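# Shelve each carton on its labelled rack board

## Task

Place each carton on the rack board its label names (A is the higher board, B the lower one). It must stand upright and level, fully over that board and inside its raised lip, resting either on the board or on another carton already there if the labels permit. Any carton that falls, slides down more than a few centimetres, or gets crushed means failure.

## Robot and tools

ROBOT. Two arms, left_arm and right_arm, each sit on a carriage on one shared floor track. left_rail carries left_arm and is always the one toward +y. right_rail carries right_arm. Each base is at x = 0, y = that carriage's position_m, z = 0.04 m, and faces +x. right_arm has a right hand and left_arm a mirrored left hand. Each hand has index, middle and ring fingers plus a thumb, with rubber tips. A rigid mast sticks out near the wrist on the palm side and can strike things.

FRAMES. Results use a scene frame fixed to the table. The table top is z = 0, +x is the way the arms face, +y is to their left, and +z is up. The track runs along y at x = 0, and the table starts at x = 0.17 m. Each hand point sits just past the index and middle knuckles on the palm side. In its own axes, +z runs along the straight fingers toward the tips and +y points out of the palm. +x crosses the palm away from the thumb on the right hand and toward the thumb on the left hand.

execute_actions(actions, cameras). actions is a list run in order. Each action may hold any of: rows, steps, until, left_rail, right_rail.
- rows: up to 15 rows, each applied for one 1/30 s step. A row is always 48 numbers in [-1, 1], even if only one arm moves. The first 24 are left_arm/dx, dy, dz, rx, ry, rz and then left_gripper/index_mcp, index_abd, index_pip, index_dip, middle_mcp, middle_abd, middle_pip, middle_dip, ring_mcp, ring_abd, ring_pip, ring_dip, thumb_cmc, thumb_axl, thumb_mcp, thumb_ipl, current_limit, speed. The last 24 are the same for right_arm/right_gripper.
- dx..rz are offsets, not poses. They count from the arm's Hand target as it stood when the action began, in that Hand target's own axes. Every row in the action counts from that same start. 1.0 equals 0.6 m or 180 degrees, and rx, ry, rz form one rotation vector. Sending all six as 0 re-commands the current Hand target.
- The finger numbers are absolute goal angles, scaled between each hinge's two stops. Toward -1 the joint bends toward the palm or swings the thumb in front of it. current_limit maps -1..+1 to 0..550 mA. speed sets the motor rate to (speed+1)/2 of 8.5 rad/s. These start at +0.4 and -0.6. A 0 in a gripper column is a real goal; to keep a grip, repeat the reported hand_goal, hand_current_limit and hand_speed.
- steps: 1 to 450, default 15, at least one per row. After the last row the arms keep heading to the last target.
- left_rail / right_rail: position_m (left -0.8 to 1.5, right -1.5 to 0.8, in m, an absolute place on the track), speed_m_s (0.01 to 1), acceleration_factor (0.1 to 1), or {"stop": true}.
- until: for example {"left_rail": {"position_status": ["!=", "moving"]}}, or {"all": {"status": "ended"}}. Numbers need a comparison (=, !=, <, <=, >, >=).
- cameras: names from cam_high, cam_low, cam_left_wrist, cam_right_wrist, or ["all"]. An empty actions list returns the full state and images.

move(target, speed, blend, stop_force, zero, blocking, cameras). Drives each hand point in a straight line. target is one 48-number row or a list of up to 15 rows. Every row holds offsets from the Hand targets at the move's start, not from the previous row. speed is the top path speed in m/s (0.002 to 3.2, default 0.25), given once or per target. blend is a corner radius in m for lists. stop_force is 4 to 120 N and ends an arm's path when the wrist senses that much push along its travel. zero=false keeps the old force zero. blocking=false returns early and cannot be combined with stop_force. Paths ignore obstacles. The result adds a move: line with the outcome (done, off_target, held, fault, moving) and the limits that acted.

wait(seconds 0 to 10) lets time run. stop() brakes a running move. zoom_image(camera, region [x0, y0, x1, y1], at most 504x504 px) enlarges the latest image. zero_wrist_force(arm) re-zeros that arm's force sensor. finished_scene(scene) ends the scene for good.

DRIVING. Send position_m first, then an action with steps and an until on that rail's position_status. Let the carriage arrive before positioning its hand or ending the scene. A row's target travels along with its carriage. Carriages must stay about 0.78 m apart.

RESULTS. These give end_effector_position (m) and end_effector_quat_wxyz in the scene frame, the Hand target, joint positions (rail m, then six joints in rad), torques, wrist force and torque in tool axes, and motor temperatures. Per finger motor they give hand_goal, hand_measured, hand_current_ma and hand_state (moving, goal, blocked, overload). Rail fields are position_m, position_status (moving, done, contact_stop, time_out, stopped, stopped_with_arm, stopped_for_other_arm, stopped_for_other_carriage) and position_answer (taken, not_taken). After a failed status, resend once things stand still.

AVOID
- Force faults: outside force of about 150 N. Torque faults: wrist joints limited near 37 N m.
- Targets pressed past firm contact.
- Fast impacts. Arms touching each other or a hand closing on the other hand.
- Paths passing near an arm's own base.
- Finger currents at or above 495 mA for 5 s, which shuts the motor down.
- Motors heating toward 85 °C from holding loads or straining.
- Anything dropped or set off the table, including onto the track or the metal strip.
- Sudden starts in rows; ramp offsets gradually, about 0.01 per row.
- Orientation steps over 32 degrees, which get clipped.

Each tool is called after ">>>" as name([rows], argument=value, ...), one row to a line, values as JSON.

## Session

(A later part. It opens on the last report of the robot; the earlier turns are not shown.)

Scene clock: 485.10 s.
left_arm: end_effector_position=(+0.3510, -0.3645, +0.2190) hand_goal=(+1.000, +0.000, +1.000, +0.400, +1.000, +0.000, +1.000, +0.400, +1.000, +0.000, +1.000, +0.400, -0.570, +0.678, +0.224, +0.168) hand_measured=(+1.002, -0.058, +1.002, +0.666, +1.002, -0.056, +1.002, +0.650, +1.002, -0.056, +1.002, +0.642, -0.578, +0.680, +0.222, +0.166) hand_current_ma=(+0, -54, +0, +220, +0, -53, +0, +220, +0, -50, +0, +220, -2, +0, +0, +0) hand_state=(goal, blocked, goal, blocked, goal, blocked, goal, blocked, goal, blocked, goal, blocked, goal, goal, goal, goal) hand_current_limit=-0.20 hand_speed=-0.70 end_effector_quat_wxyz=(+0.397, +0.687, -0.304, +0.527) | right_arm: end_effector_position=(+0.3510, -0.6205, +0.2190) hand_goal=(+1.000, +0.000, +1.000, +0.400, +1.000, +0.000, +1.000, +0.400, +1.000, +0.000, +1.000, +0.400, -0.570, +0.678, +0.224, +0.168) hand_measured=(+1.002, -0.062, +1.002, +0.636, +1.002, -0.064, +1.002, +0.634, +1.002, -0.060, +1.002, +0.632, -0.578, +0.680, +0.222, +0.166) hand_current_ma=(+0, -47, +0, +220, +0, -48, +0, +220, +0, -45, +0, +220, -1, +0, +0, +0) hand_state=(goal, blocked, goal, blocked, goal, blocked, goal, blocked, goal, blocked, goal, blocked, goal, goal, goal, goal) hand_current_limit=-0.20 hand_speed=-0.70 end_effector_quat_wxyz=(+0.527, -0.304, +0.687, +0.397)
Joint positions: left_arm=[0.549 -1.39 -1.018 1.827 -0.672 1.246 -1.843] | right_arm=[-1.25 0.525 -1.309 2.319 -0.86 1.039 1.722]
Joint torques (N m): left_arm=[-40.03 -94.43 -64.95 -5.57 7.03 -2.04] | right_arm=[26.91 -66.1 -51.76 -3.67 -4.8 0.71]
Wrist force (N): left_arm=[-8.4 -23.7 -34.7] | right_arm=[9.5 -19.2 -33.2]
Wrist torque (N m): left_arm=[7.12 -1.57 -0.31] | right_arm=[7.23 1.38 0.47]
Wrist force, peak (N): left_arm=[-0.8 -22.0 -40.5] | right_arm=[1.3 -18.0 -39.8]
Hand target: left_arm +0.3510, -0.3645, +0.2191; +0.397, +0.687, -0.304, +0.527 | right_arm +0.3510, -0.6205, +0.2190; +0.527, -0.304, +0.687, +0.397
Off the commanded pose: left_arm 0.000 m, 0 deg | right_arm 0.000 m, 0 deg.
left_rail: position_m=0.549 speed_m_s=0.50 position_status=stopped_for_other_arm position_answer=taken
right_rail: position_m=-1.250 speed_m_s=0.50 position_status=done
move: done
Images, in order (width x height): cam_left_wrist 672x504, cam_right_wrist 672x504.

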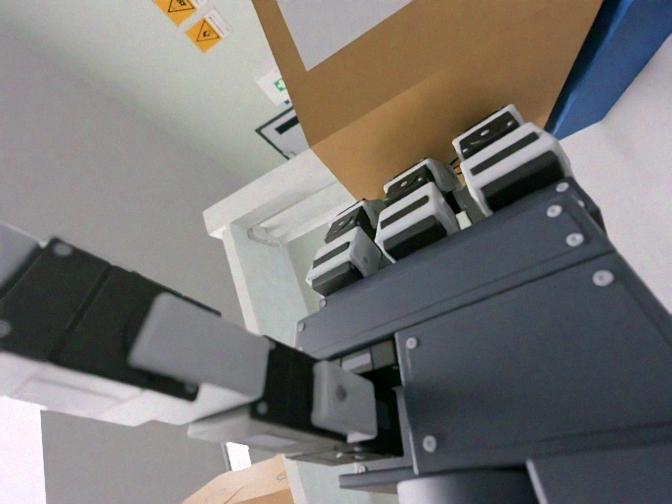

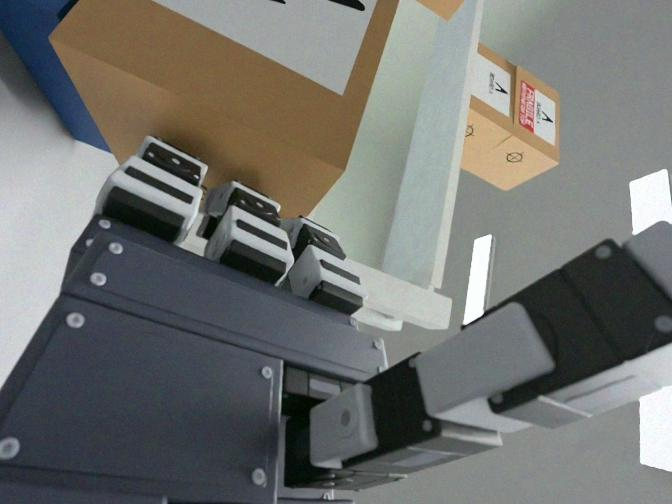

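>>> move([
  [0.7728,0.1795,-0.1037,0,0,0,1,0,1,0.4,1,0,1,0.4,1,0,1,0.4,-0.571,0.678,0.2247,0.1676,-0.2,-0.7,-0.7728,0.1795,-0.1037,0,0,0,1,0,1,0.4,1,0,1,0.4,1,0,1,0.4,-0.571,0.678,0.2247,0.1676,-0.2,-0.7],
  [0.9086,-0.3346,0.02,0,0,0,1,0,1,0.4,1,0,1,0.4,1,0,1,0.4,-0.571,0.678,0.2247,0.1676,-0.2,-0.7,-0.9086,-0.1846,0.2798,0,0,0,1,0,1,0.4,1,0,1,0.4,1,0,1,0.4,-0.571,0.678,0.2247,0.1676,-0.2,-0.7],
], speed=0.13, blend=[0.05,0], cameras=["cam_high","cam_right_wrist","cam_left_wrist"])

Scene clock: 493.97 s.
left_arm: end_effector_position=(+0.6657, -0.2744, +0.6992) hand_goal=(+1.000, +0.000, +1.000, +0.400, +1.000, +0.000, +1.000, +0.400, +1.000, +0.000, +1.000, +0.400, -0.570, +0.678, +0.224, +0.168) hand_measured=(+1.002, -0.062, +1.002, +0.666, +1.004, -0.062, +1.002, +0.652, +1.002, -0.060, +1.002, +0.658, -0.578, +0.680, +0.222, +0.166) hand_current_ma=(+0, -61, +0, +220, +0, -60, +0, +220, +0, -57, +0, +220, -2, +0, +0, +0) hand_state=(goal, blocked, goal, blocked, goal, blocked, goal, blocked, goal, blocked, goal, blocked, goal, goal, goal, goal) hand_current_limit=-0.20 hand_speed=-0.70 end_effector_quat_wxyz=(+0.397, +0.687, -0.304, +0.527) | right_arm: end_effector_position=(+0.6657, -0.5306, +0.6991) hand_goal=(+1.000, +0.000, +1.000, +0.400, +1.000, +0.000, +1.000, +0.400, +1.000, +0.000, +1.000, +0.400, -0.570, +0.678, +0.224, +0.168) hand_measured=(+1.002, -0.068, +1.002, +0.636, +1.002, -0.068, +1.002, +0.634, +1.002, -0.066, +1.002, +0.632, -0.578, +0.680, +0.222, +0.166) hand_current_ma=(+0, -54, +0, +220, +0, -55, +0, +220, +0, -51, +0, +220, -1, +0, +0, +0) hand_state=(goal, blocked, goal, blocked, goal, blocked, goal, blocked, goal, blocked, goal, blocked, goal, goal, goal, goal) hand_current_limit=-0.20 hand_speed=-0.70 end_effector_quat_wxyz=(+0.527, -0.304, +0.687, +0.397)
Joint positions: left_arm=[0.549 -0.958 -1.131 1.072 0.189 1.674 -1.785] | right_arm=[-1.25 0.419 -1.246 1.234 0.173 0.934 1.702]
Joint torques (N m): left_arm=[-21.88 -57.23 -60.7 -5.09 13.67 2.8] | right_arm=[20.5 -60.58 -62.86 -3.6 -14.85 -3.31]
Wrist force (N): left_arm=[-8.3 -25.1 -37.7] | right_arm=[9.3 -21.0 -35.8]
Wrist torque (N m): left_arm=[7.78 -1.54 -0.45] | right_arm=[7.81 1.74 0.45]
Wrist force, peak (N): left_arm=[-8.8 -25.9 -37.9] | right_arm=[9.8 -21.6 -36.2]
Hand target: left_arm +0.6657, -0.2744, +0.6991; +0.397, +0.687, -0.304, +0.527 | right_arm +0.6658, -0.5305, +0.6991; +0.527, -0.304, +0.687, +0.397
Off the commanded pose: left_arm 0.000 m, 0 deg | right_arm 0.000 m, 0 deg.
left_rail: position_m=0.549 speed_m_s=0.50 position_status=stopped_for_other_arm position_answer=taken
right_rail: position_m=-1.250 speed_m_s=0.50 position_status=done
move: done
Images, in order (width x height): cam_high 672x504, cam_left_wrist 672x504, cam_right_wrist 672x504.

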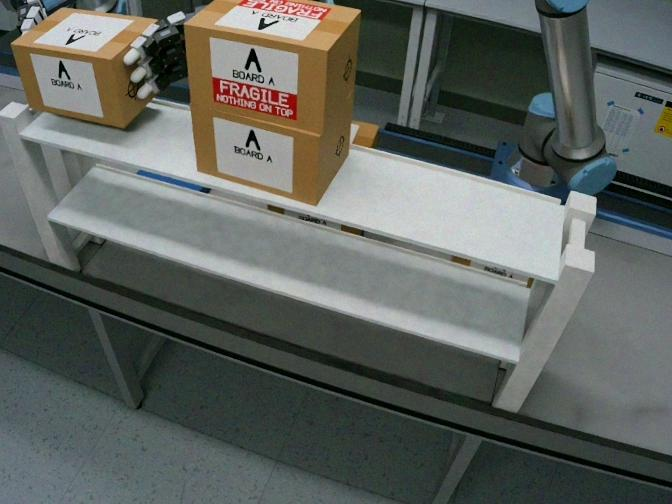

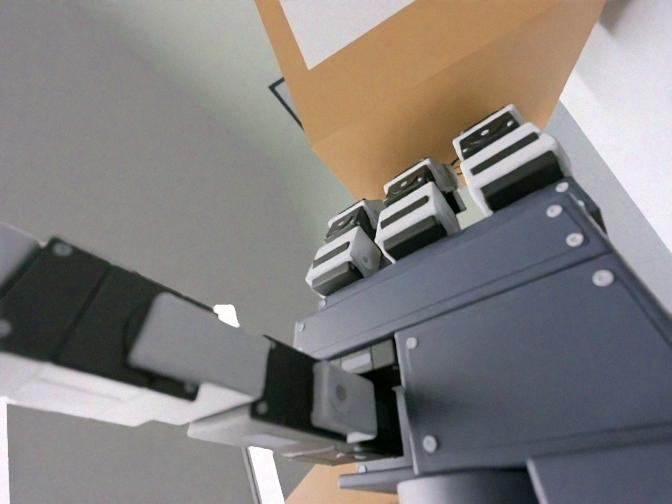

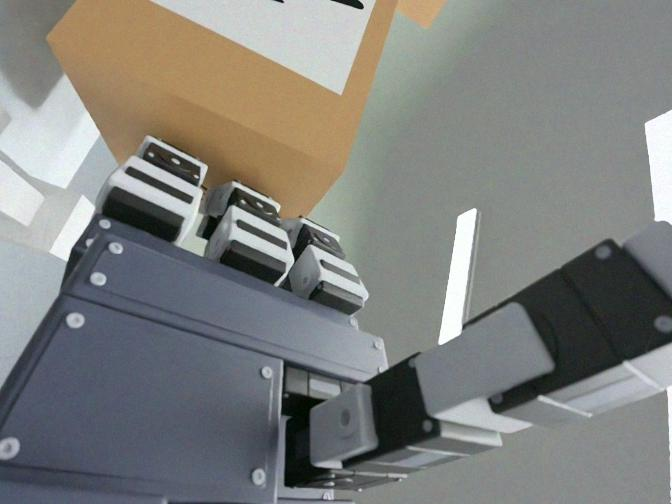

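>>> zoom_image(camera="cam_high", region=[0, 0, 200, 160])

>>> zoom_image(camera="cam_right_wrist", region=[0, 0, 180, 250])

>>> zoom_image(camera="cam_left_wrist", region=[540, 0, 672, 180])

Scaled by 2.520 from the camera's 672x504 image, which has a finer 960x720 frame.

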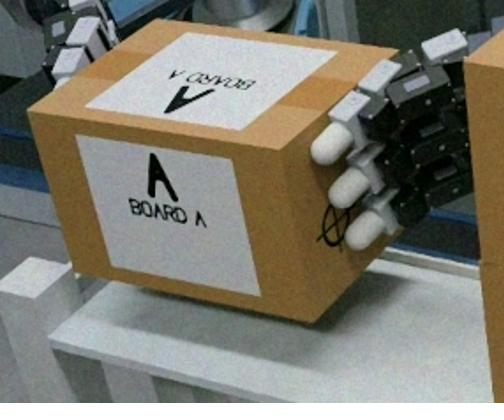

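Scaled by 2.016 from the camera's 672x504 image, which has a finer 960x720 frame.

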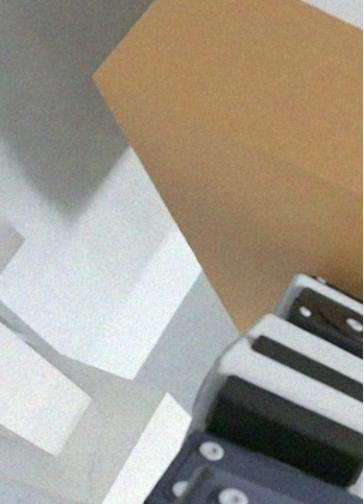

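Scaled by 2.800 from the camera's 672x504 image, which has a finer 960x720 frame.

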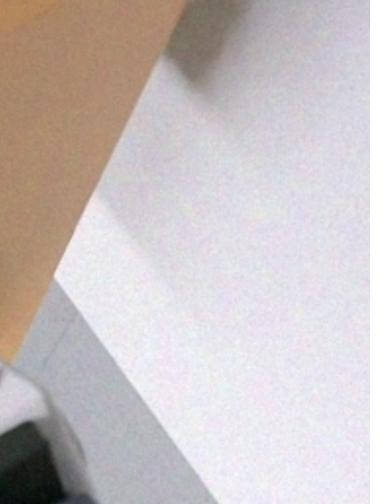

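>>> move(target=[-0.0564,-0.0131,0.0076,0,0,0,1,0,1,0.4,1,0,1,0.4,1,0,1,0.4,-0.571,0.678,0.2247,0.1676,-0.2,-0.7,0.0564,-0.0131,0.0076,0,0,0,1,0,1,0.4,1,0,1,0.4,1,0,1,0.4,-0.571,0.678,0.2247,0.1676,-0.2,-0.7], speed=0.05, cameras=["cam_high","cam_right_wrist","cam_left_wrist"])

>>> zoom_image(camera="cam_high", region=[0, 0, 200, 160])

>>> zoom_image(camera="cam_right_wrist", region=[0, 0, 180, 250])

>>> zoom_image(camera="cam_left_wrist", region=[540, 0, 672, 180])

Scene clock: 497.77 s.
left_arm: end_effector_position=(+0.6657, -0.2744, +0.6642) hand_goal=(+1.000, +0.000, +1.000, +0.400, +1.000, +0.000, +1.000, +0.400, +1.000, +0.000, +1.000, +0.400, -0.570, +0.678, +0.224, +0.168) hand_measured=(+1.002, -0.062, +1.002, +0.666, +1.004, -0.062, +1.002, +0.654, +1.002, -0.060, +1.002, +0.658, -0.578, +0.680, +0.222, +0.166) hand_current_ma=(+0, -61, +0, +220, +0, -60, +0, +220, +0, -57, +0, +220, -2, +0, +0, +0) hand_state=(goal, blocked, goal, blocked, goal, blocked, goal, blocked, goal, blocked, goal, blocked, goal, goal, goal, goal) hand_current_limit=-0.20 hand_speed=-0.70 end_effector_quat_wxyz=(+0.397, +0.687, -0.304, +0.527) | right_arm: end_effector_position=(+0.6658, -0.5305, +0.6641) hand_goal=(+1.000, +0.000, +1.000, +0.400, +1.000, +0.000, +1.000, +0.400, +1.000, +0.000, +1.000, +0.400, -0.570, +0.678, +0.224, +0.168) hand_measured=(+1.002, -0.070, +1.002, +0.636, +1.002, -0.070, +1.002, +0.634, +1.002, -0.068, +1.002, +0.632, -0.578, +0.680, +0.222, +0.166) hand_current_ma=(+0, -57, +0, +220, +0, -58, +0, +220, +0, -54, +0, +220, -1, +0, +0, +0) hand_state=(goal, blocked, goal, blocked, goal, blocked, goal, blocked, goal, blocked, goal, blocked, goal, goal, goal, goal) hand_current_limit=-0.20 hand_speed=-0.70 end_effector_quat_wxyz=(+0.527, -0.304, +0.687, +0.397)
Joint positions: left_arm=[0.549 -0.958 -1.133 1.136 0.127 1.674 -1.785] | right_arm=[-1.25 0.419 -1.245 1.294 0.113 0.934 1.702]
Joint torques (N m): left_arm=[-25.02 -81.69 -44.73 -16.05 12.1 1.42] | right_arm=[41.1 -61.56 -45.33 -9.9 -13.8 1.67]
Wrist force (N): left_arm=[-8.3 -24.9 -37.4] | right_arm=[10.3 -20.9 -36.2]
Wrist torque (N m): left_arm=[7.74 -1.47 -0.44] | right_arm=[7.82 1.68 0.54]
Wrist force, peak (N): left_arm=[-8.4 -25.5 -38.3] | right_arm=[9.9 -21.5 -36.8]
Hand target: left_arm +0.6657, -0.2744, +0.6641; +0.397, +0.687, -0.304, +0.527 | right_arm +0.6658, -0.5305, +0.6640; +0.527, -0.304, +0.687, +0.397
Off the commanded pose: left_arm 0.000 m, 0 deg | right_arm 0.000 m, 0 deg.
left_rail: position_m=0.549 speed_m_s=0.50 position_status=stopped_for_other_arm position_answer=taken
right_rail: position_m=-1.250 speed_m_s=0.50 position_status=done
move: done
Images, in order (width x height): cam_high 672x504, cam_left_wrist 672x504, cam_right_wrist 672x504.

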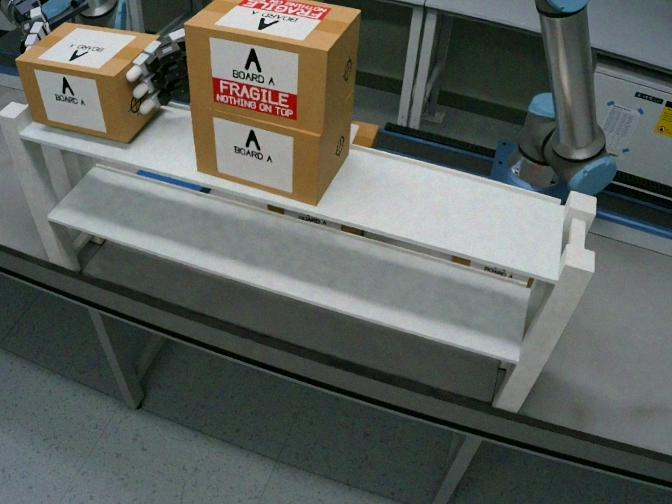

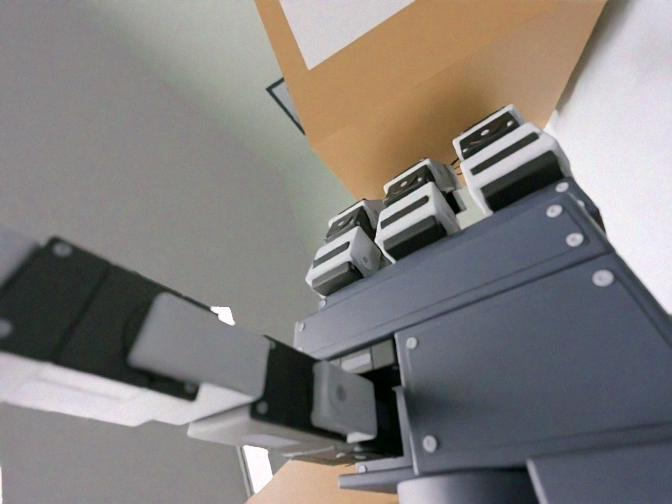

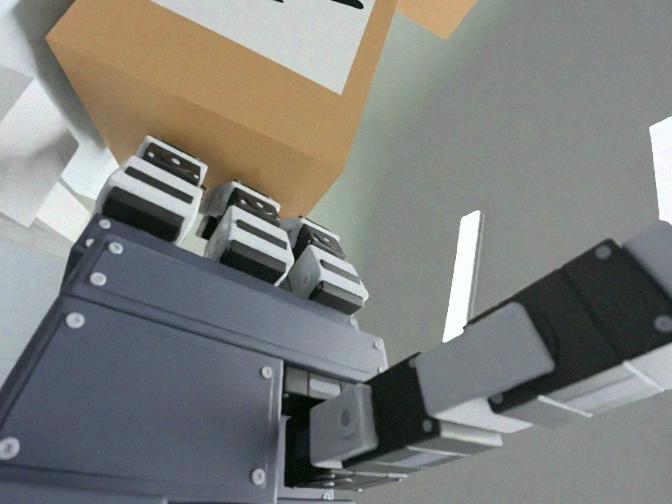

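Scaled by 2.520 from the camera's 672x504 image, which has a finer 960x720 frame.

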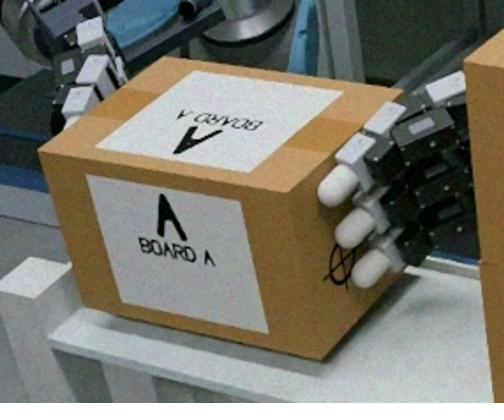

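Scaled by 2.016 from the camera's 672x504 image, which has a finer 960x720 frame.

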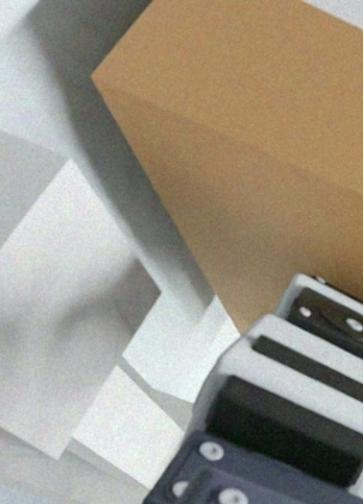

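Scaled by 2.800 from the camera's 672x504 image, which has a finer 960x720 frame.

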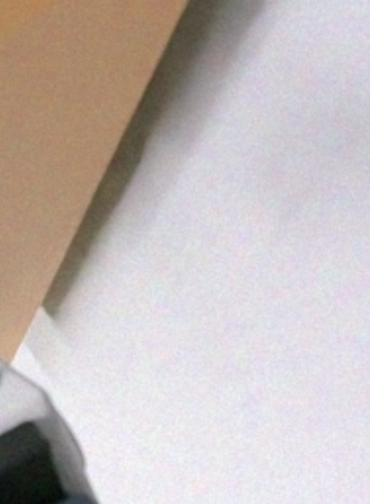

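>>> move(target=[0.0053,-0.017,0.0098,0,0,0,1,0,1,0.4,1,0,1,0.4,1,0,1,0.4,-0.571,0.678,0.2247,0.1676,-0.2,-0.7,-0.0016,-0.0053,0.0031,0,0,0,1,0,1,0.4,1,0,1,0.4,1,0,1,0.4,-0.571,0.678,0.2247,0.1676,-0.2,-0.7], speed=0.02, cameras=["cam_high"])

>>> zoom_image(camera="cam_high", region=[0, 60, 200, 220])

Scene clock: 504.10 s.
left_arm: end_effector_position=(+0.6779, -0.2744, +0.6641) hand_goal=(+1.000, +0.000, +1.000, +0.400, +1.000, +0.000, +1.000, +0.400, +1.000, +0.000, +1.000, +0.400, -0.570, +0.678, +0.224, +0.168) hand_measured=(+1.002, -0.062, +1.002, +0.666, +1.004, -0.062, +1.002, +0.656, +1.002, -0.062, +1.002, +0.666, -0.578, +0.680, +0.222, +0.166) hand_current_ma=(+0, -64, +0, +220, +0, -63, +0, +220, +0, -61, +0, +220, -2, +0, +0, +0) hand_state=(goal, blocked, goal, blocked, goal, blocked, goal, blocked, goal, blocked, goal, blocked, goal, goal, goal, goal) hand_current_limit=-0.20 hand_speed=-0.70 end_effector_quat_wxyz=(+0.397, +0.687, -0.304, +0.527) | right_arm: end_effector_position=(+0.6696, -0.5305, +0.6640) hand_goal=(+1.000, +0.000, +1.000, +0.400, +1.000, +0.000, +1.000, +0.400, +1.000, +0.000, +1.000, +0.400, -0.570, +0.678, +0.224, +0.168) hand_measured=(+1.002, -0.070, +1.002, +0.636, +1.002, -0.070, +1.002, +0.634, +1.002, -0.068, +1.002, +0.632, -0.578, +0.680, +0.222, +0.166) hand_current_ma=(+0, -57, +0, +220, +0, -58, +0, +220, +0, -54, +0, +220, -1, +0, +0, +0) hand_state=(goal, blocked, goal, blocked, goal, blocked, goal, blocked, goal, blocked, goal, blocked, goal, goal, goal, goal) hand_current_limit=-0.20 hand_speed=-0.70 end_effector_quat_wxyz=(+0.527, -0.304, +0.687, +0.397)
Joint positions: left_arm=[0.549 -0.946 -1.116 1.111 0.135 1.686 -1.784] | right_arm=[-1.25 0.417 -1.24 1.287 0.115 0.932 1.702]
Joint torques (N m): left_arm=[-20.12 -63.26 -62.26 -5.58 13.31 3.11] | right_arm=[17.96 -58.74 -61.95 -2.64 -14.07 -3.02]
Wrist force (N): left_arm=[-10.6 -22.0 -35.7] | right_arm=[7.7 -18.6 -34.7]
Wrist torque (N m): left_arm=[7.80 -1.71 -0.90] | right_arm=[7.39 1.14 0.32]
Wrist force, peak (N): left_arm=[-9.0 -25.1 -37.4] | right_arm=[9.8 -21.2 -36.4]
Hand target: left_arm +0.6779, -0.2744, +0.6641; +0.397, +0.687, -0.304, +0.527 | right_arm +0.6696, -0.5305, +0.6640; +0.527, -0.304, +0.687, +0.397
Off the commanded pose: left_arm 0.000 m, 0 deg | right_arm 0.000 m, 0 deg.
left_rail: position_m=0.549 speed_m_s=0.50 position_status=stopped_for_other_arm position_answer=taken
right_rail: position_m=-1.250 speed_m_s=0.50 position_status=done
move: done
Images, in order (width x height): cam_high 672x504.

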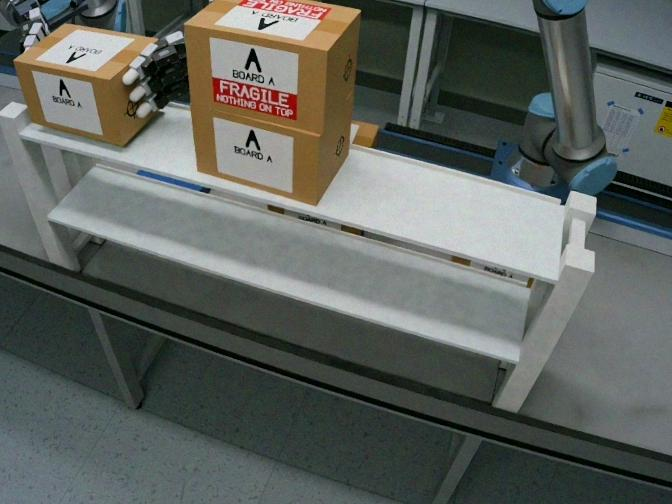

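Scaled by 2.520 from the camera's 672x504 image, which has a finer 960x720 frame.

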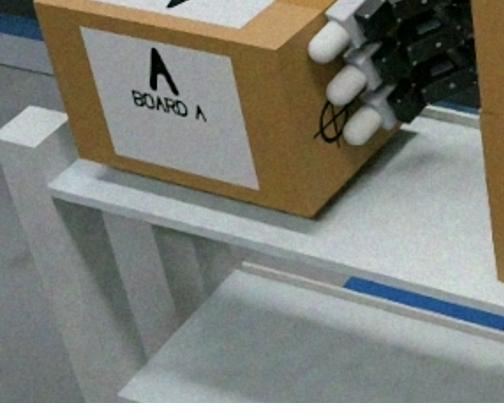

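>>> move(target=[-0.0483,-0.0112,0.0065,0,0,0,1,0,1,0.4,1,0,1,0.4,1,0,1,0.4,-0.571,0.678,0.2247,0.1676,-0.2,-0.7,0.0483,-0.0112,0.0065,0,0,0,1,0,1,0.4,1,0,1,0.4,1,0,1,0.4,-0.571,0.678,0.2247,0.1676,-0.2,-0.7], speed=0.01, stop_force=5, cameras=["cam_high"])

>>> zoom_image(camera="cam_high", region=[0, 60, 200, 220])

Scene clock: 508.80 s.
left_arm: end_effector_position=(+0.6779, -0.2745, +0.6413) hand_goal=(+1.000, +0.000, +1.000, +0.400, +1.000, +0.000, +1.000, +0.400, +1.000, +0.000, +1.000, +0.400, -0.570, +0.678, +0.224, +0.168) hand_measured=(+1.002, -0.062, +1.002, +0.666, +1.004, -0.060, +1.002, +0.656, +1.002, -0.060, +1.002, +0.666, -0.578, +0.680, +0.222, +0.166) hand_current_ma=(+0, -60, +0, +220, +0, -60, +0, +220, +0, -58, +0, +220, -2, +0, +0, +0) hand_state=(goal, blocked, goal, blocked, goal, blocked, goal, blocked, goal, blocked, goal, blocked, goal, goal, goal, goal) hand_current_limit=-0.20 hand_speed=-0.70 end_effector_quat_wxyz=(+0.397, +0.687, -0.304, +0.527) | right_arm: end_effector_position=(+0.6696, -0.5305, +0.6414) hand_goal=(+1.000, +0.000, +1.000, +0.400, +1.000, +0.000, +1.000, +0.400, +1.000, +0.000, +1.000, +0.400, -0.570, +0.678, +0.224, +0.168) hand_measured=(+1.002, -0.064, +1.002, +0.636, +1.002, -0.066, +1.002, +0.634, +1.002, -0.062, +1.002, +0.632, -0.578, +0.680, +0.222, +0.166) hand_current_ma=(+0, -50, +0, +220, +0, -51, +0, +220, +0, -47, +0, +220, -1, +0, +0, +0) hand_state=(goal, blocked, goal, blocked, goal, blocked, goal, blocked, goal, blocked, goal, blocked, goal, goal, goal, goal) hand_current_limit=-0.20 hand_speed=-0.70 end_effector_quat_wxyz=(+0.527, -0.304, +0.687, +0.397)
Joint positions: left_arm=[0.549 -0.946 -1.115 1.15 0.095 1.686 -1.784] | right_arm=[-1.25 0.417 -1.237 1.323 0.076 0.932 1.702]
Joint torques (N m): left_arm=[-22.78 -68.65 -61.81 -4.83 11.49 1.76] | right_arm=[25.68 -75.23 -60.29 -2.33 -10.91 -1.87]
Wrist force (N): left_arm=[-7.3 -24.4 -35.3] | right_arm=[6.0 -18.7 -35.1]
Wrist torque (N m): left_arm=[7.46 -1.33 -0.31] | right_arm=[7.42 0.86 -0.06]
Wrist force, peak (N): left_arm=[-6.1 -24.3 -36.7] | right_arm=[3.7 -17.1 -36.4]
Hand target: left_arm +0.6779, -0.2745, +0.6413; +0.397, +0.687, -0.304, +0.527 (not the last commanded pose) | right_arm +0.6696, -0.5305, +0.6414; +0.527, -0.304, +0.687, +0.397 (not the last commanded pose)
Off the commanded pose: left_arm 0.007 m, 0 deg | right_arm 0.007 m, 0 deg.
left_rail: position_m=0.549 speed_m_s=0.50 position_status=stopped_for_other_arm position_answer=taken
right_rail: position_m=-1.250 speed_m_s=0.50 position_status=done
move: contact (left_arm, right_arm)
Images, in order (width x height): cam_high 672x504.

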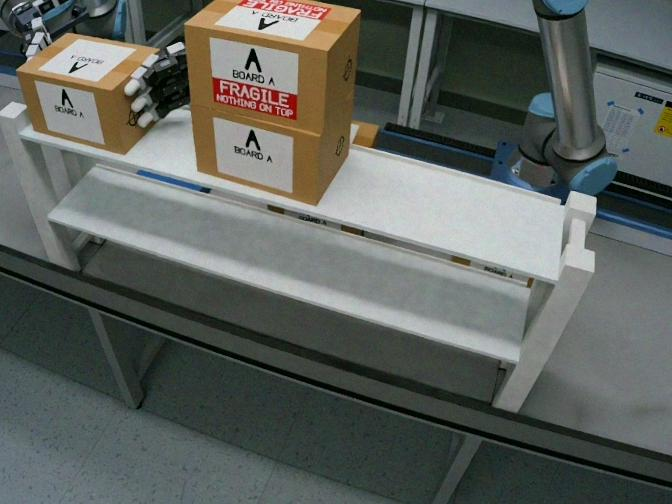

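Scaled by 2.520 from the camera's 672x504 image, which has a finer 960x720 frame.

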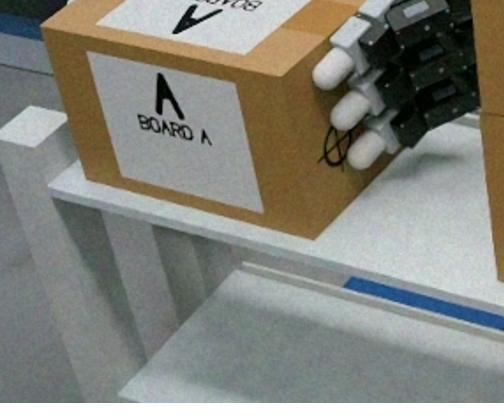

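>>> move(target=[-0.0056,-0.0013,0.0008,0,0,0,1,0,1,0.4,1,0,1,0.4,1,0,1,0.4,-0.571,0.678,0.2247,0.1676,-0.2,-0.7,0.0053,-0.0012,0.0007,0,0,0,1,0,1,0.4,1,0,1,0.4,1,0,1,0.4,-0.571,0.678,0.2247,0.1676,-0.2,-0.7], speed=0.01)

Scene clock: 510.20 s.
left_arm: end_effector_position=(+0.6780, -0.2745, +0.6379) hand_goal=(+1.000, +0.000, +1.000, +0.400, +1.000, +0.000, +1.000, +0.400, +1.000, +0.000, +1.000, +0.400, -0.570, +0.678, +0.224, +0.168) hand_measured=(+1.002, -0.032, +1.002, +0.666, +1.004, -0.030, +1.002, +0.656, +1.002, -0.030, +1.002, +0.670, -0.578, +0.680, +0.222, +0.166) hand_current_ma=(+0, -18, +0, +220, +0, -18, +0, +220, +0, -17, +0, +220, -2, +0, +0, +0) hand_state=(goal, blocked, goal, blocked, goal, blocked, goal, blocked, goal, blocked, goal, blocked, goal, goal, goal, goal) hand_current_limit=-0.20 hand_speed=-0.70 end_effector_quat_wxyz=(+0.397, +0.687, -0.304, +0.527) | right_arm: end_effector_position=(+0.6696, -0.5305, +0.6382) hand_goal=(+1.000, +0.000, +1.000, +0.400, +1.000, +0.000, +1.000, +0.400, +1.000, +0.000, +1.000, +0.400, -0.570, +0.678, +0.224, +0.168) hand_measured=(+1.002, -0.036, +1.002, +0.636, +1.002, -0.038, +1.002, +0.634, +1.002, -0.036, +1.002, +0.632, -0.578, +0.680, +0.222, +0.166) hand_current_ma=(+0, -17, +0, +220, +0, -17, +0, +220, +0, -15, +0, +220, -1, +0, +0, +0) hand_state=(goal, blocked, goal, blocked, goal, blocked, goal, blocked, goal, blocked, goal, blocked, goal, goal, goal, goal) hand_current_limit=-0.20 hand_speed=-0.70 end_effector_quat_wxyz=(+0.527, -0.304, +0.687, +0.397)
Joint positions: left_arm=[0.549 -0.946 -1.115 1.156 0.089 1.686 -1.784] | right_arm=[-1.25 0.417 -1.237 1.328 0.07 0.932 1.702]
Joint torques (N m): left_arm=[-22.46 -51.71 -41.56 -13.51 11.65 1.17] | right_arm=[28.76 -51.9 -38.74 -6.99 -10.46 -1.38]
Wrist force (N): left_arm=[-2.4 -22.7 -38.9] | right_arm=[2.0 -16.9 -38.6]
Wrist torque (N m): left_arm=[7.88 -0.81 0.34] | right_arm=[7.84 0.33 -0.62]
Wrist force, peak (N): left_arm=[-2.5 -23.0 -39.1] | right_arm=[2.0 -16.9 -38.6]
Hand target: left_arm +0.6780, -0.2745, +0.6378; +0.397, +0.687, -0.304, +0.527 | right_arm +0.6696, -0.5305, +0.6381; +0.527, -0.304, +0.687, +0.397
Off the commanded pose: left_arm 0.000 m, 0 deg | right_arm 0.000 m, 0 deg.
left_rail: position_m=0.549 speed_m_s=0.50 position_status=stopped_for_other_arm position_answer=taken
right_rail: position_m=-1.250 speed_m_s=0.50 position_status=done
move: done

>>> move([
  [0,0,0,0,0,0,1,0,1,0.9,1,0,1,0.9,1,0,1,0.9,-0.571,0.678,0.2247,0.1676,-0.2,-0.7,0,0,0,0,0,0,1,0,1,0.9,1,0,1,0.9,1,0,1,0.9,-0.571,0.678,0.2247,0.1676,-0.2,-0.7],
  [0,-0.025,-0.0433,0,0,0,1,0,1,0.9,1,0,1,0.9,1,0,1,0.9,-0.571,0.678,0.2247,0.1676,-0.2,-0.7,0,-0.025,-0.0433,0,0,0,1,0,1,0.9,1,0,1,0.9,1,0,1,0.9,-0.571,0.678,0.2247,0.1676,-0.2,-0.7],
  [-0.069,0.1981,-0.1721,0,0,0,1,0,1,0.9,1,0,1,0.9,1,0,1,0.9,-0.571,0.678,0.2247,0.1676,-0.2,-0.7,0.069,0.1981,-0.1721,0,0,0,1,0,1,0.9,1,0,1,0.9,1,0,1,0.9,-0.571,0.678,0.2247,0.1676,-0.2,-0.7],
  [-0.2886,0.4729,-0.3308,0,0,0,1,0,1,0.9,1,0,1,0.9,1,0,1,0.9,-0.571,0.678,0.2247,0.1676,-0.2,-0.7,0.2852,0.4618,-0.3244,0,0,0,1,0,1,0.9,1,0,1,0.9,1,0,1,0.9,-0.571,0.678,0.2247,0.1676,-0.2,-0.7],
], speed=[0.02,0.04,0.15,0.25], blend=[0,0,0.04,0], cameras=["cam_high"])

>>> execute_actions([
  {"left_rail":{"position_m":1.25,"speed_m_s":0.5},"right_rail":{"position_m":-0.55,"speed_m_s":0.5},"steps":150,"until":{"all":{"status":"ended"}}},
])

Scene clock: 517.07 s.
left_arm: end_effector_position=(+0.3000, -0.2445, +0.5597) hand_goal=(+1.000, +0.000, +1.000, +0.900, +1.000, +0.000, +1.000, +0.900, +1.000, +0.000, +1.000, +0.900, -0.570, +0.678, +0.224, +0.168) hand_measured=(+1.000, -0.012, +1.000, +0.898, +1.000, -0.012, +1.000, +0.898, +1.000, -0.010, +1.000, +0.896, -0.578, +0.680, +0.222, +0.166) hand_current_ma=(+0, -3, +0, +0, +0, -3, +0, +0, +0, -2, +0, +0, -2, +0, +0, +0) hand_state=(goal, goal, goal, goal, goal, goal, goal, goal, goal, goal, goal, goal, goal, goal, goal, goal) hand_current_limit=-0.20 hand_speed=-0.70 end_effector_quat_wxyz=(+0.397, +0.687, -0.304, +0.527) | right_arm: end_effector_position=(+0.2996, -0.5605, +0.5600) hand_goal=(+1.000, +0.000, +1.000, +0.900, +1.000, +0.000, +1.000, +0.900, +1.000, +0.000, +1.000, +0.900, -0.570, +0.678, +0.224, +0.168) hand_measured=(+1.000, -0.010, +1.000, +0.896, +1.000, -0.012, +1.000, +0.898, +1.000, +0.000, +1.000, +0.898, -0.578, +0.680, +0.222, +0.166) hand_current_ma=(+0, -1, +0, +0, +0, -2, +0, +0, +0, +0, +0, +0, -1, +0, +0, +0) hand_state=(goal, goal, goal, goal, goal, goal, goal, goal, goal, goal, goal, goal, goal, goal, goal, goal) hand_current_limit=-0.20 hand_speed=-0.70 end_effector_quat_wxyz=(+0.527, -0.304, +0.687, +0.397)
Joint positions: left_arm=[0.549 -1.44 -1.516 1.806 -0.15 1.196 -1.85] | right_arm=[-1.25 0.698 -1.677 1.962 -0.146 1.21 1.749]
Joint torques (N m): left_arm=[-18.2 -55.6 -32.92 -5.05 -3.07 -2.51] | right_arm=[12.29 -44.81 -32.9 -3.52 3.48 3.23]
Wrist force (N): left_arm=[-1.0 1.6 0.5] | right_arm=[0.3 0.6 0.3]
Wrist torque (N m): left_arm=[0.31 0.06 0.07] | right_arm=[-0.05 -0.29 -0.25]
Wrist force, peak (N): left_arm=[-2.6 -23.2 -39.7] | right_arm=[1.8 -17.3 -39.3]
Hand target: left_arm +0.3000, -0.2445, +0.5597; +0.397, +0.687, -0.304, +0.527 | right_arm +0.2995, -0.5605, +0.5600; +0.527, -0.304, +0.687, +0.397
Off the commanded pose: left_arm 0.000 m, 0 deg | right_arm 0.000 m, 0 deg.
left_rail: position_m=0.549 speed_m_s=0.50 position_status=stopped_for_other_arm position_answer=taken
right_rail: position_m=-1.250 speed_m_s=0.50 position_status=done
move: done
Images, in order (width x height): cam_high 672x504.

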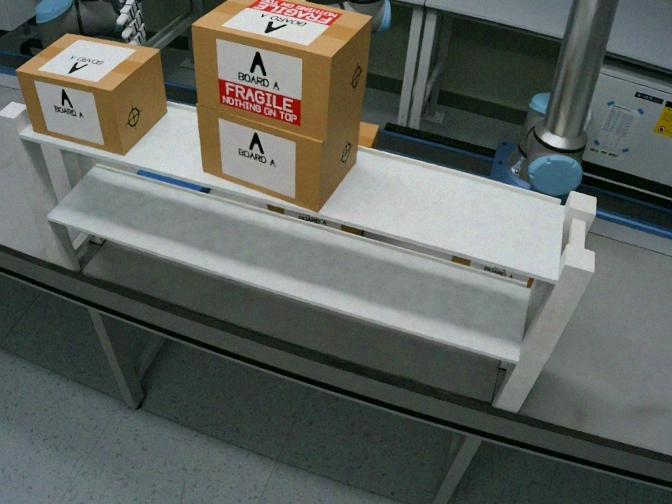

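Scene clock: 519.33 s.
left_arm: end_effector_position=(+0.2999, +0.4568, +0.5597) hand_goal=(+1.000, +0.000, +1.000, +0.900, +1.000, +0.000, +1.000, +0.900, +1.000, +0.000, +1.000, +0.900, -0.570, +0.678, +0.224, +0.168) hand_measured=(+1.000, -0.012, +1.000, +0.898, +1.000, -0.012, +1.000, +0.898, +1.000, -0.010, +1.000, +0.896, -0.578, +0.680, +0.222, +0.166) hand_current_ma=(+0, -3, +0, +0, +0, -3, +0, +0, +0, -2, +0, +0, -2, +0, +0, +0) hand_state=(goal, goal, goal, goal, goal, goal, goal, goal, goal, goal, goal, goal, goal, goal, goal, goal) hand_current_limit=-0.20 hand_speed=-0.70 end_effector_quat_wxyz=(+0.397, +0.687, -0.304, +0.527) | right_arm: end_effector_position=(+0.2995, -0.5527, +0.5600) hand_goal=(+1.000, +0.000, +1.000, +0.900, +1.000, +0.000, +1.000, +0.900, +1.000, +0.000, +1.000, +0.900, -0.570, +0.678, +0.224, +0.168) hand_measured=(+1.000, -0.010, +1.000, +0.896, +1.000, -0.012, +1.000, +0.898, +1.000, +0.000, +1.000, +0.898, -0.578, +0.680, +0.222, +0.166) hand_current_ma=(+0, -1, +0, +0, +0, -2, +0, +0, +0, +0, +0, +0, -1, +0, +0, +0) hand_state=(goal, goal, goal, goal, goal, goal, goal, goal, goal, goal, goal, goal, goal, goal, goal, goal) hand_current_limit=-0.20 hand_speed=-0.70 end_effector_quat_wxyz=(+0.527, -0.304, +0.687, +0.397)
Joint positions: left_arm=[1.25 -1.44 -1.516 1.806 -0.151 1.196 -1.85] | right_arm=[-1.242 0.698 -1.677 1.962 -0.146 1.21 1.749]
Joint torques (N m): left_arm=[3.74 -41.75 -42.18 0.41 -1.49 -2.44] | right_arm=[12.01 -26.36 -38.45 0.21 3.44 3.41]
Wrist force (N): left_arm=[-0.6 1.8 0.7] | right_arm=[0.3 0.8 -0.1]
Wrist torque (N m): left_arm=[0.33 0.01 0.10] | right_arm=[0.00 -0.28 -0.25]
Wrist force, peak (N): left_arm=[-0.5 2.1 1.8] | right_arm=[-0.1 1.6 1.6]
Hand target: left_arm +0.3000, +0.4568, +0.5597; +0.397, +0.687, -0.304, +0.527 | right_arm +0.2995, -0.5527, +0.5600; +0.527, -0.304, +0.687, +0.397
Off the commanded pose: left_arm 0.000 m, 0 deg | right_arm 0.000 m, 0 deg.
left_rail: position_m=1.250 speed_m_s=0.50 position_status=done
right_rail: position_m=-1.242 speed_m_s=0.50 position_status=stopped_for_other_arm position_answer=taken

>>> execute_actions([
  {"right_rail":{"position_m":-0.55,"speed_m_s":0.5},"steps":150,"until":{"all":{"status":"ended"}}},
], cameras=["cam_high","cam_low"])

>>> zoom_image(camera="cam_high", region=[170, 0, 400, 230])

Scene clock: 522.27 s.
left_arm: end_effector_position=(+0.3000, +0.4568, +0.5597) hand_goal=(+1.000, +0.000, +1.000, +0.900, +1.000, +0.000, +1.000, +0.900, +1.000, +0.000, +1.000, +0.900, -0.570, +0.678, +0.224, +0.168) hand_measured=(+1.000, -0.012, +1.000, +0.898, +1.000, -0.012, +1.000, +0.898, +1.000, -0.010, +1.000, +0.896, -0.578, +0.680, +0.222, +0.166) hand_current_ma=(+0, -3, +0, +0, +0, -3, +0, +0, +0, -2, +0, +0, -2, +0, +0, +0) hand_state=(goal, goal, goal, goal, goal, goal, goal, goal, goal, goal, goal, goal, goal, goal, goal, goal) hand_current_limit=-0.20 hand_speed=-0.70 end_effector_quat_wxyz=(+0.397, +0.687, -0.304, +0.527) | right_arm: end_effector_position=(+0.2995, +0.1395, +0.5600) hand_goal=(+1.000, +0.000, +1.000, +0.900, +1.000, +0.000, +1.000, +0.900, +1.000, +0.000, +1.000, +0.900, -0.570, +0.678, +0.224, +0.168) hand_measured=(+1.000, -0.010, +1.000, +0.896, +1.000, -0.010, +1.000, +0.898, +1.000, -0.002, +1.000, +0.898, -0.578, +0.680, +0.222, +0.166) hand_current_ma=(+0, -1, +0, +0, +0, -2, +0, +0, +0, +0, +0, +0, -1, +0, +0, +0) hand_state=(goal, goal, goal, goal, goal, goal, goal, goal, goal, goal, goal, goal, goal, goal, goal, goal) hand_current_limit=-0.20 hand_speed=-0.70 end_effector_quat_wxyz=(+0.527, -0.304, +0.687, +0.397)
Joint positions: left_arm=[1.25 -1.44 -1.516 1.806 -0.151 1.196 -1.85] | right_arm=[-0.55 0.698 -1.677 1.962 -0.146 1.21 1.749]
Joint torques (N m): left_arm=[8.13 -29.86 -49.26 1.24 0.82 -2.29] | right_arm=[2.83 -24.77 -44.97 -0.58 1.43 3.14]
Wrist force (N): left_arm=[-0.9 1.7 0.6] | right_arm=[0.0 0.2 0.1]
Wrist torque (N m): left_arm=[0.33 0.05 0.07] | right_arm=[-0.09 -0.25 -0.28]
Wrist force, peak (N): left_arm=[-0.9 2.0 0.4] | right_arm=[0.2 -0.5 -1.9]
Hand target: left_arm +0.3000, +0.4568, +0.5597; +0.397, +0.687, -0.304, +0.527 | right_arm +0.2995, +0.1395, +0.5600; +0.527, -0.304, +0.687, +0.397
Off the commanded pose: left_arm 0.000 m, 0 deg | right_arm 0.000 m, 0 deg.
left_rail: position_m=1.250 speed_m_s=0.50 position_status=done
right_rail: position_m=-0.550 speed_m_s=0.50 position_status=done
Images, in order (width x height): cam_high 672x504, cam_low 672x504.

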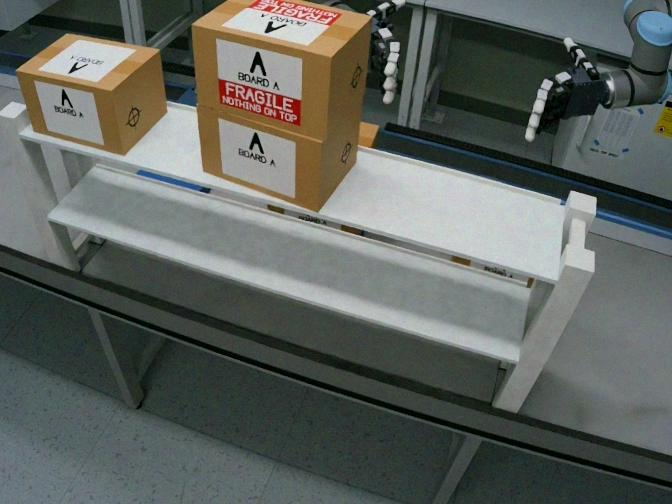

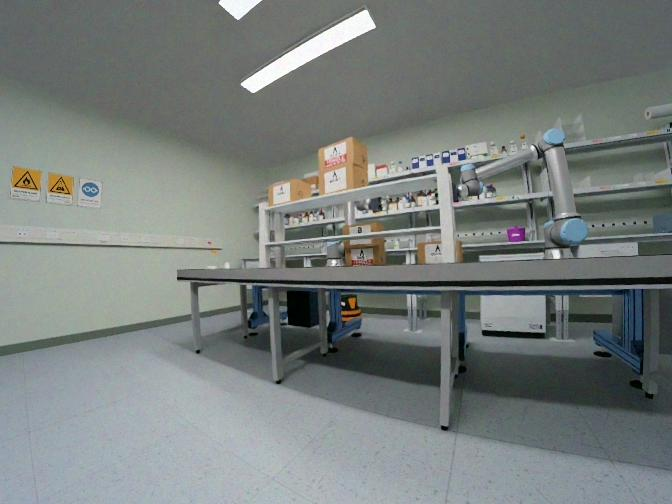

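Scaled by 2.191 from the camera's 672x504 image, which has a finer 960x720 frame.

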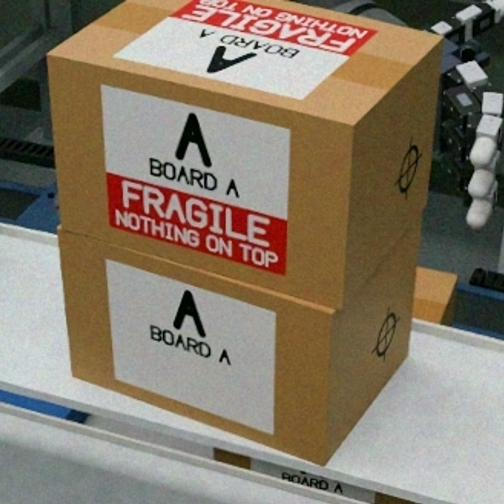

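>>> execute_actions(actions=[], cameras=["cam_left_wrist","cam_right_wrist"])

Scene clock: 530.30 s.
left_arm: end_effector_position=(+0.3000, +0.4568, +0.5597) hand_goal=(+1.000, +0.000, +1.000, +0.900, +1.000, +0.000, +1.000, +0.900, +1.000, +0.000, +1.000, +0.900, -0.570, +0.678, +0.224, +0.168) hand_measured=(+1.000, -0.012, +1.000, +0.898, +1.000, -0.012, +1.000, +0.898, +1.000, -0.010, +1.000, +0.896, -0.578, +0.680, +0.222, +0.166) hand_current_ma=(+0, -3, +0, +0, +0, -3, +0, +0, +0, -2, +0, +0, -2, +0, +0, +0) hand_state=(goal, goal, goal, goal, goal, goal, goal, goal, goal, goal, goal, goal, goal, goal, goal, goal) hand_current_limit=-0.20 hand_speed=-0.70 end_effector_quat_wxyz=(+0.397, +0.687, -0.304, +0.527) | right_arm: end_effector_position=(+0.2995, +0.1395, +0.5600) hand_goal=(+1.000, +0.000, +1.000, +0.900, +1.000, +0.000, +1.000, +0.900, +1.000, +0.000, +1.000, +0.900, -0.570, +0.678, +0.224, +0.168) hand_measured=(+1.000, -0.010, +1.000, +0.896, +1.000, -0.010, +1.000, +0.898, +1.000, -0.002, +1.000, +0.898, -0.578, +0.680, +0.222, +0.166) hand_current_ma=(+0, -1, +0, +0, +0, -2, +0, +0, +0, +0, +0, +0, -1, +0, +0, +0) hand_state=(goal, goal, goal, goal, goal, goal, goal, goal, goal, goal, goal, goal, goal, goal, goal, goal) hand_current_limit=-0.20 hand_speed=-0.70 end_effector_quat_wxyz=(+0.527, -0.304, +0.687, +0.397)
Joint positions: left_arm=[1.25 -1.44 -1.516 1.806 -0.151 1.196 -1.85] | right_arm=[-0.55 0.698 -1.677 1.962 -0.146 1.21 1.749]
Joint velocities: within noise
Joint torques (N m): left_arm=[9.74 -30.47 -48.66 1.22 1.11 -2.18] | right_arm=[-9.05 -25.42 -48.36 -1.98 -1.14 2.78]
Motor temperatures (°C): left_arm=[29 23 29 30 35 33] | right_arm=[26 24 27 34 32 33]
Wrist force (N): left_arm=[-1.1 1.6 0.2] | right_arm=[0.4 0.7 0.3]
Wrist torque (N m): left_arm=[0.35 0.06 0.06] | right_arm=[-0.03 -0.29 -0.24]
Wrist force, peak (N): left_arm=[-1.0 2.1 0.3] | right_arm=[0.1 1.3 0.0]
Hand target: left_arm +0.3000, +0.4568, +0.5597; +0.397, +0.687, -0.304, +0.527 | right_arm +0.2995, +0.1395, +0.5600; +0.527, -0.304, +0.687, +0.397
Off the commanded pose: left_arm 0.000 m, 0 deg | right_arm 0.000 m, 0 deg.
left_rail: position_m=1.250 speed_m_s=0.50 position_status=done
right_rail: position_m=-0.550 speed_m_s=0.50 position_status=done
Images, in order (width x height): cam_left_wrist 672x504, cam_right_wrist 672x504.

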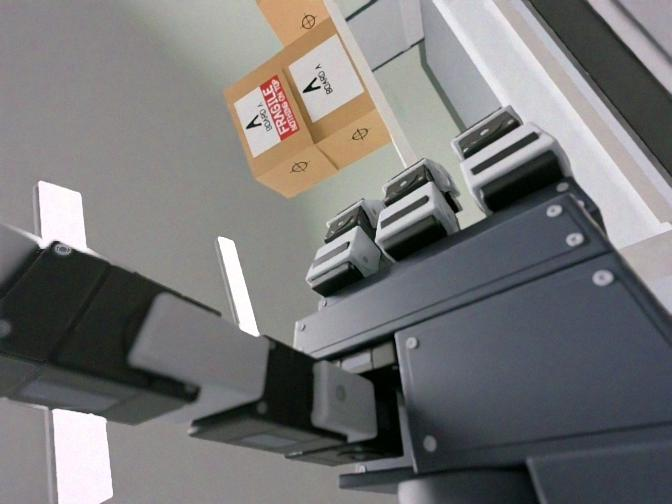

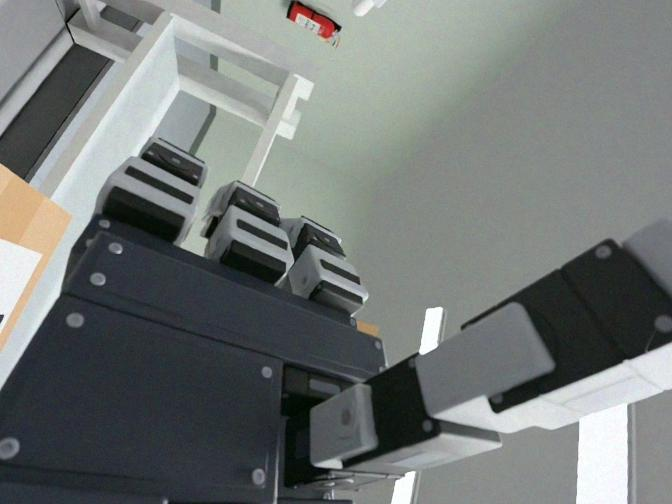

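>>> zoom_image(camera="cam_left_wrist", region=[220, 0, 420, 200])

Scaled by 2.520 from the camera's 672x504 image, which has a finer 960x720 frame.

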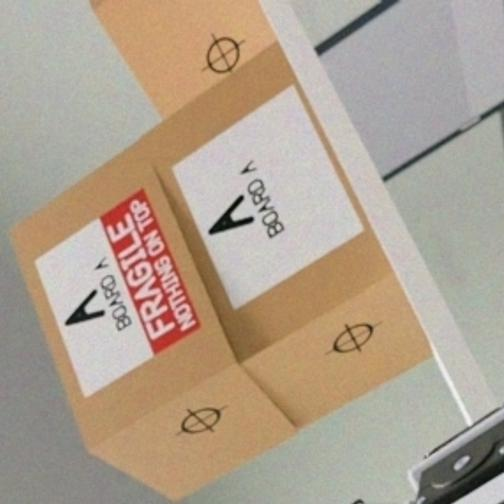

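>>> execute_actions(actions=[], cameras=["cam_high"])

>>> zoom_image(camera="cam_high", region=[190, 140, 370, 230])

Scene clock: 532.60 s.
left_arm: end_effector_position=(+0.3000, +0.4568, +0.5597) hand_goal=(+1.000, +0.000, +1.000, +0.900, +1.000, +0.000, +1.000, +0.900, +1.000, +0.000, +1.000, +0.900, -0.570, +0.678, +0.224, +0.168) hand_measured=(+1.000, -0.012, +1.000, +0.898, +1.000, -0.012, +1.000, +0.898, +1.000, -0.010, +1.000, +0.896, -0.578, +0.680, +0.222, +0.166) hand_current_ma=(+0, -3, +0, +0, +0, -3, +0, +0, +0, -2, +0, +0, -2, +0, +0, +0) hand_state=(goal, goal, goal, goal, goal, goal, goal, goal, goal, goal, goal, goal, goal, goal, goal, goal) hand_current_limit=-0.20 hand_speed=-0.70 end_effector_quat_wxyz=(+0.397, +0.687, -0.304, +0.527) | right_arm: end_effector_position=(+0.2995, +0.1395, +0.5600) hand_goal=(+1.000, +0.000, +1.000, +0.900, +1.000, +0.000, +1.000, +0.900, +1.000, +0.000, +1.000, +0.900, -0.570, +0.678, +0.224, +0.168) hand_measured=(+1.000, -0.010, +1.000, +0.896, +1.000, -0.010, +1.000, +0.898, +1.000, -0.002, +1.000, +0.898, -0.578, +0.680, +0.222, +0.166) hand_current_ma=(+0, -1, +0, +0, +0, -2, +0, +0, +0, +0, +0, +0, -1, +0, +0, +0) hand_state=(goal, goal, goal, goal, goal, goal, goal, goal, goal, goal, goal, goal, goal, goal, goal, goal) hand_current_limit=-0.20 hand_speed=-0.70 end_effector_quat_wxyz=(+0.527, -0.304, +0.687, +0.397)
Joint positions: left_arm=[1.25 -1.44 -1.516 1.806 -0.151 1.196 -1.85] | right_arm=[-0.55 0.698 -1.677 1.962 -0.146 1.21 1.749]
Joint velocities: within noise
Joint torques (N m): left_arm=[9.08 -30.33 -48.1 0.97 1.08 -1.86] | right_arm=[-8.59 -25.12 -48.01 -2.56 -1.88 2.25]
Motor temperatures (°C): left_arm=[29 23 29 30 35 32] | right_arm=[26 24 27 34 32 33]
Wrist force (N): left_arm=[-0.9 1.4 0.4] | right_arm=[0.1 0.3 0.4]
Wrist torque (N m): left_arm=[0.29 0.04 0.08] | right_arm=[-0.10 -0.27 -0.28]
Wrist force, peak (N): left_arm=[-0.9 1.9 0.5] | right_arm=[-0.4 0.8 0.6]
Hand target: left_arm +0.3000, +0.4568, +0.5597; +0.397, +0.687, -0.304, +0.527 | right_arm +0.2995, +0.1395, +0.5600; +0.527, -0.304, +0.687, +0.397
Off the commanded pose: left_arm 0.000 m, 0 deg | right_arm 0.000 m, 0 deg.
left_rail: position_m=1.250 speed_m_s=0.50 position_status=done
right_rail: position_m=-0.550 speed_m_s=0.50 position_status=done
Images, in order (width x height): cam_high 672x504.

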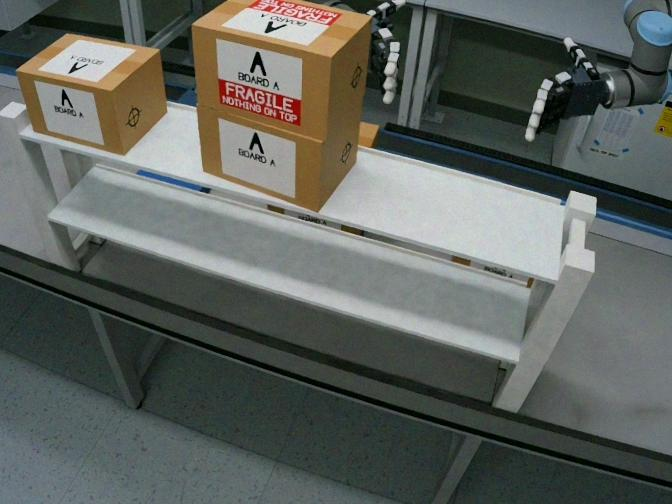

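Scaled by 2.800 from the camera's 672x504 image, which has a finer 960x720 frame.

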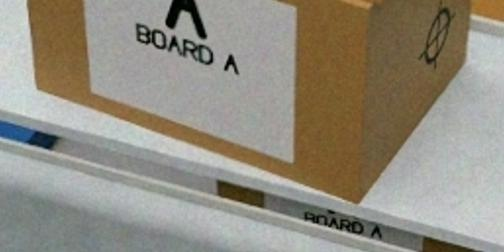

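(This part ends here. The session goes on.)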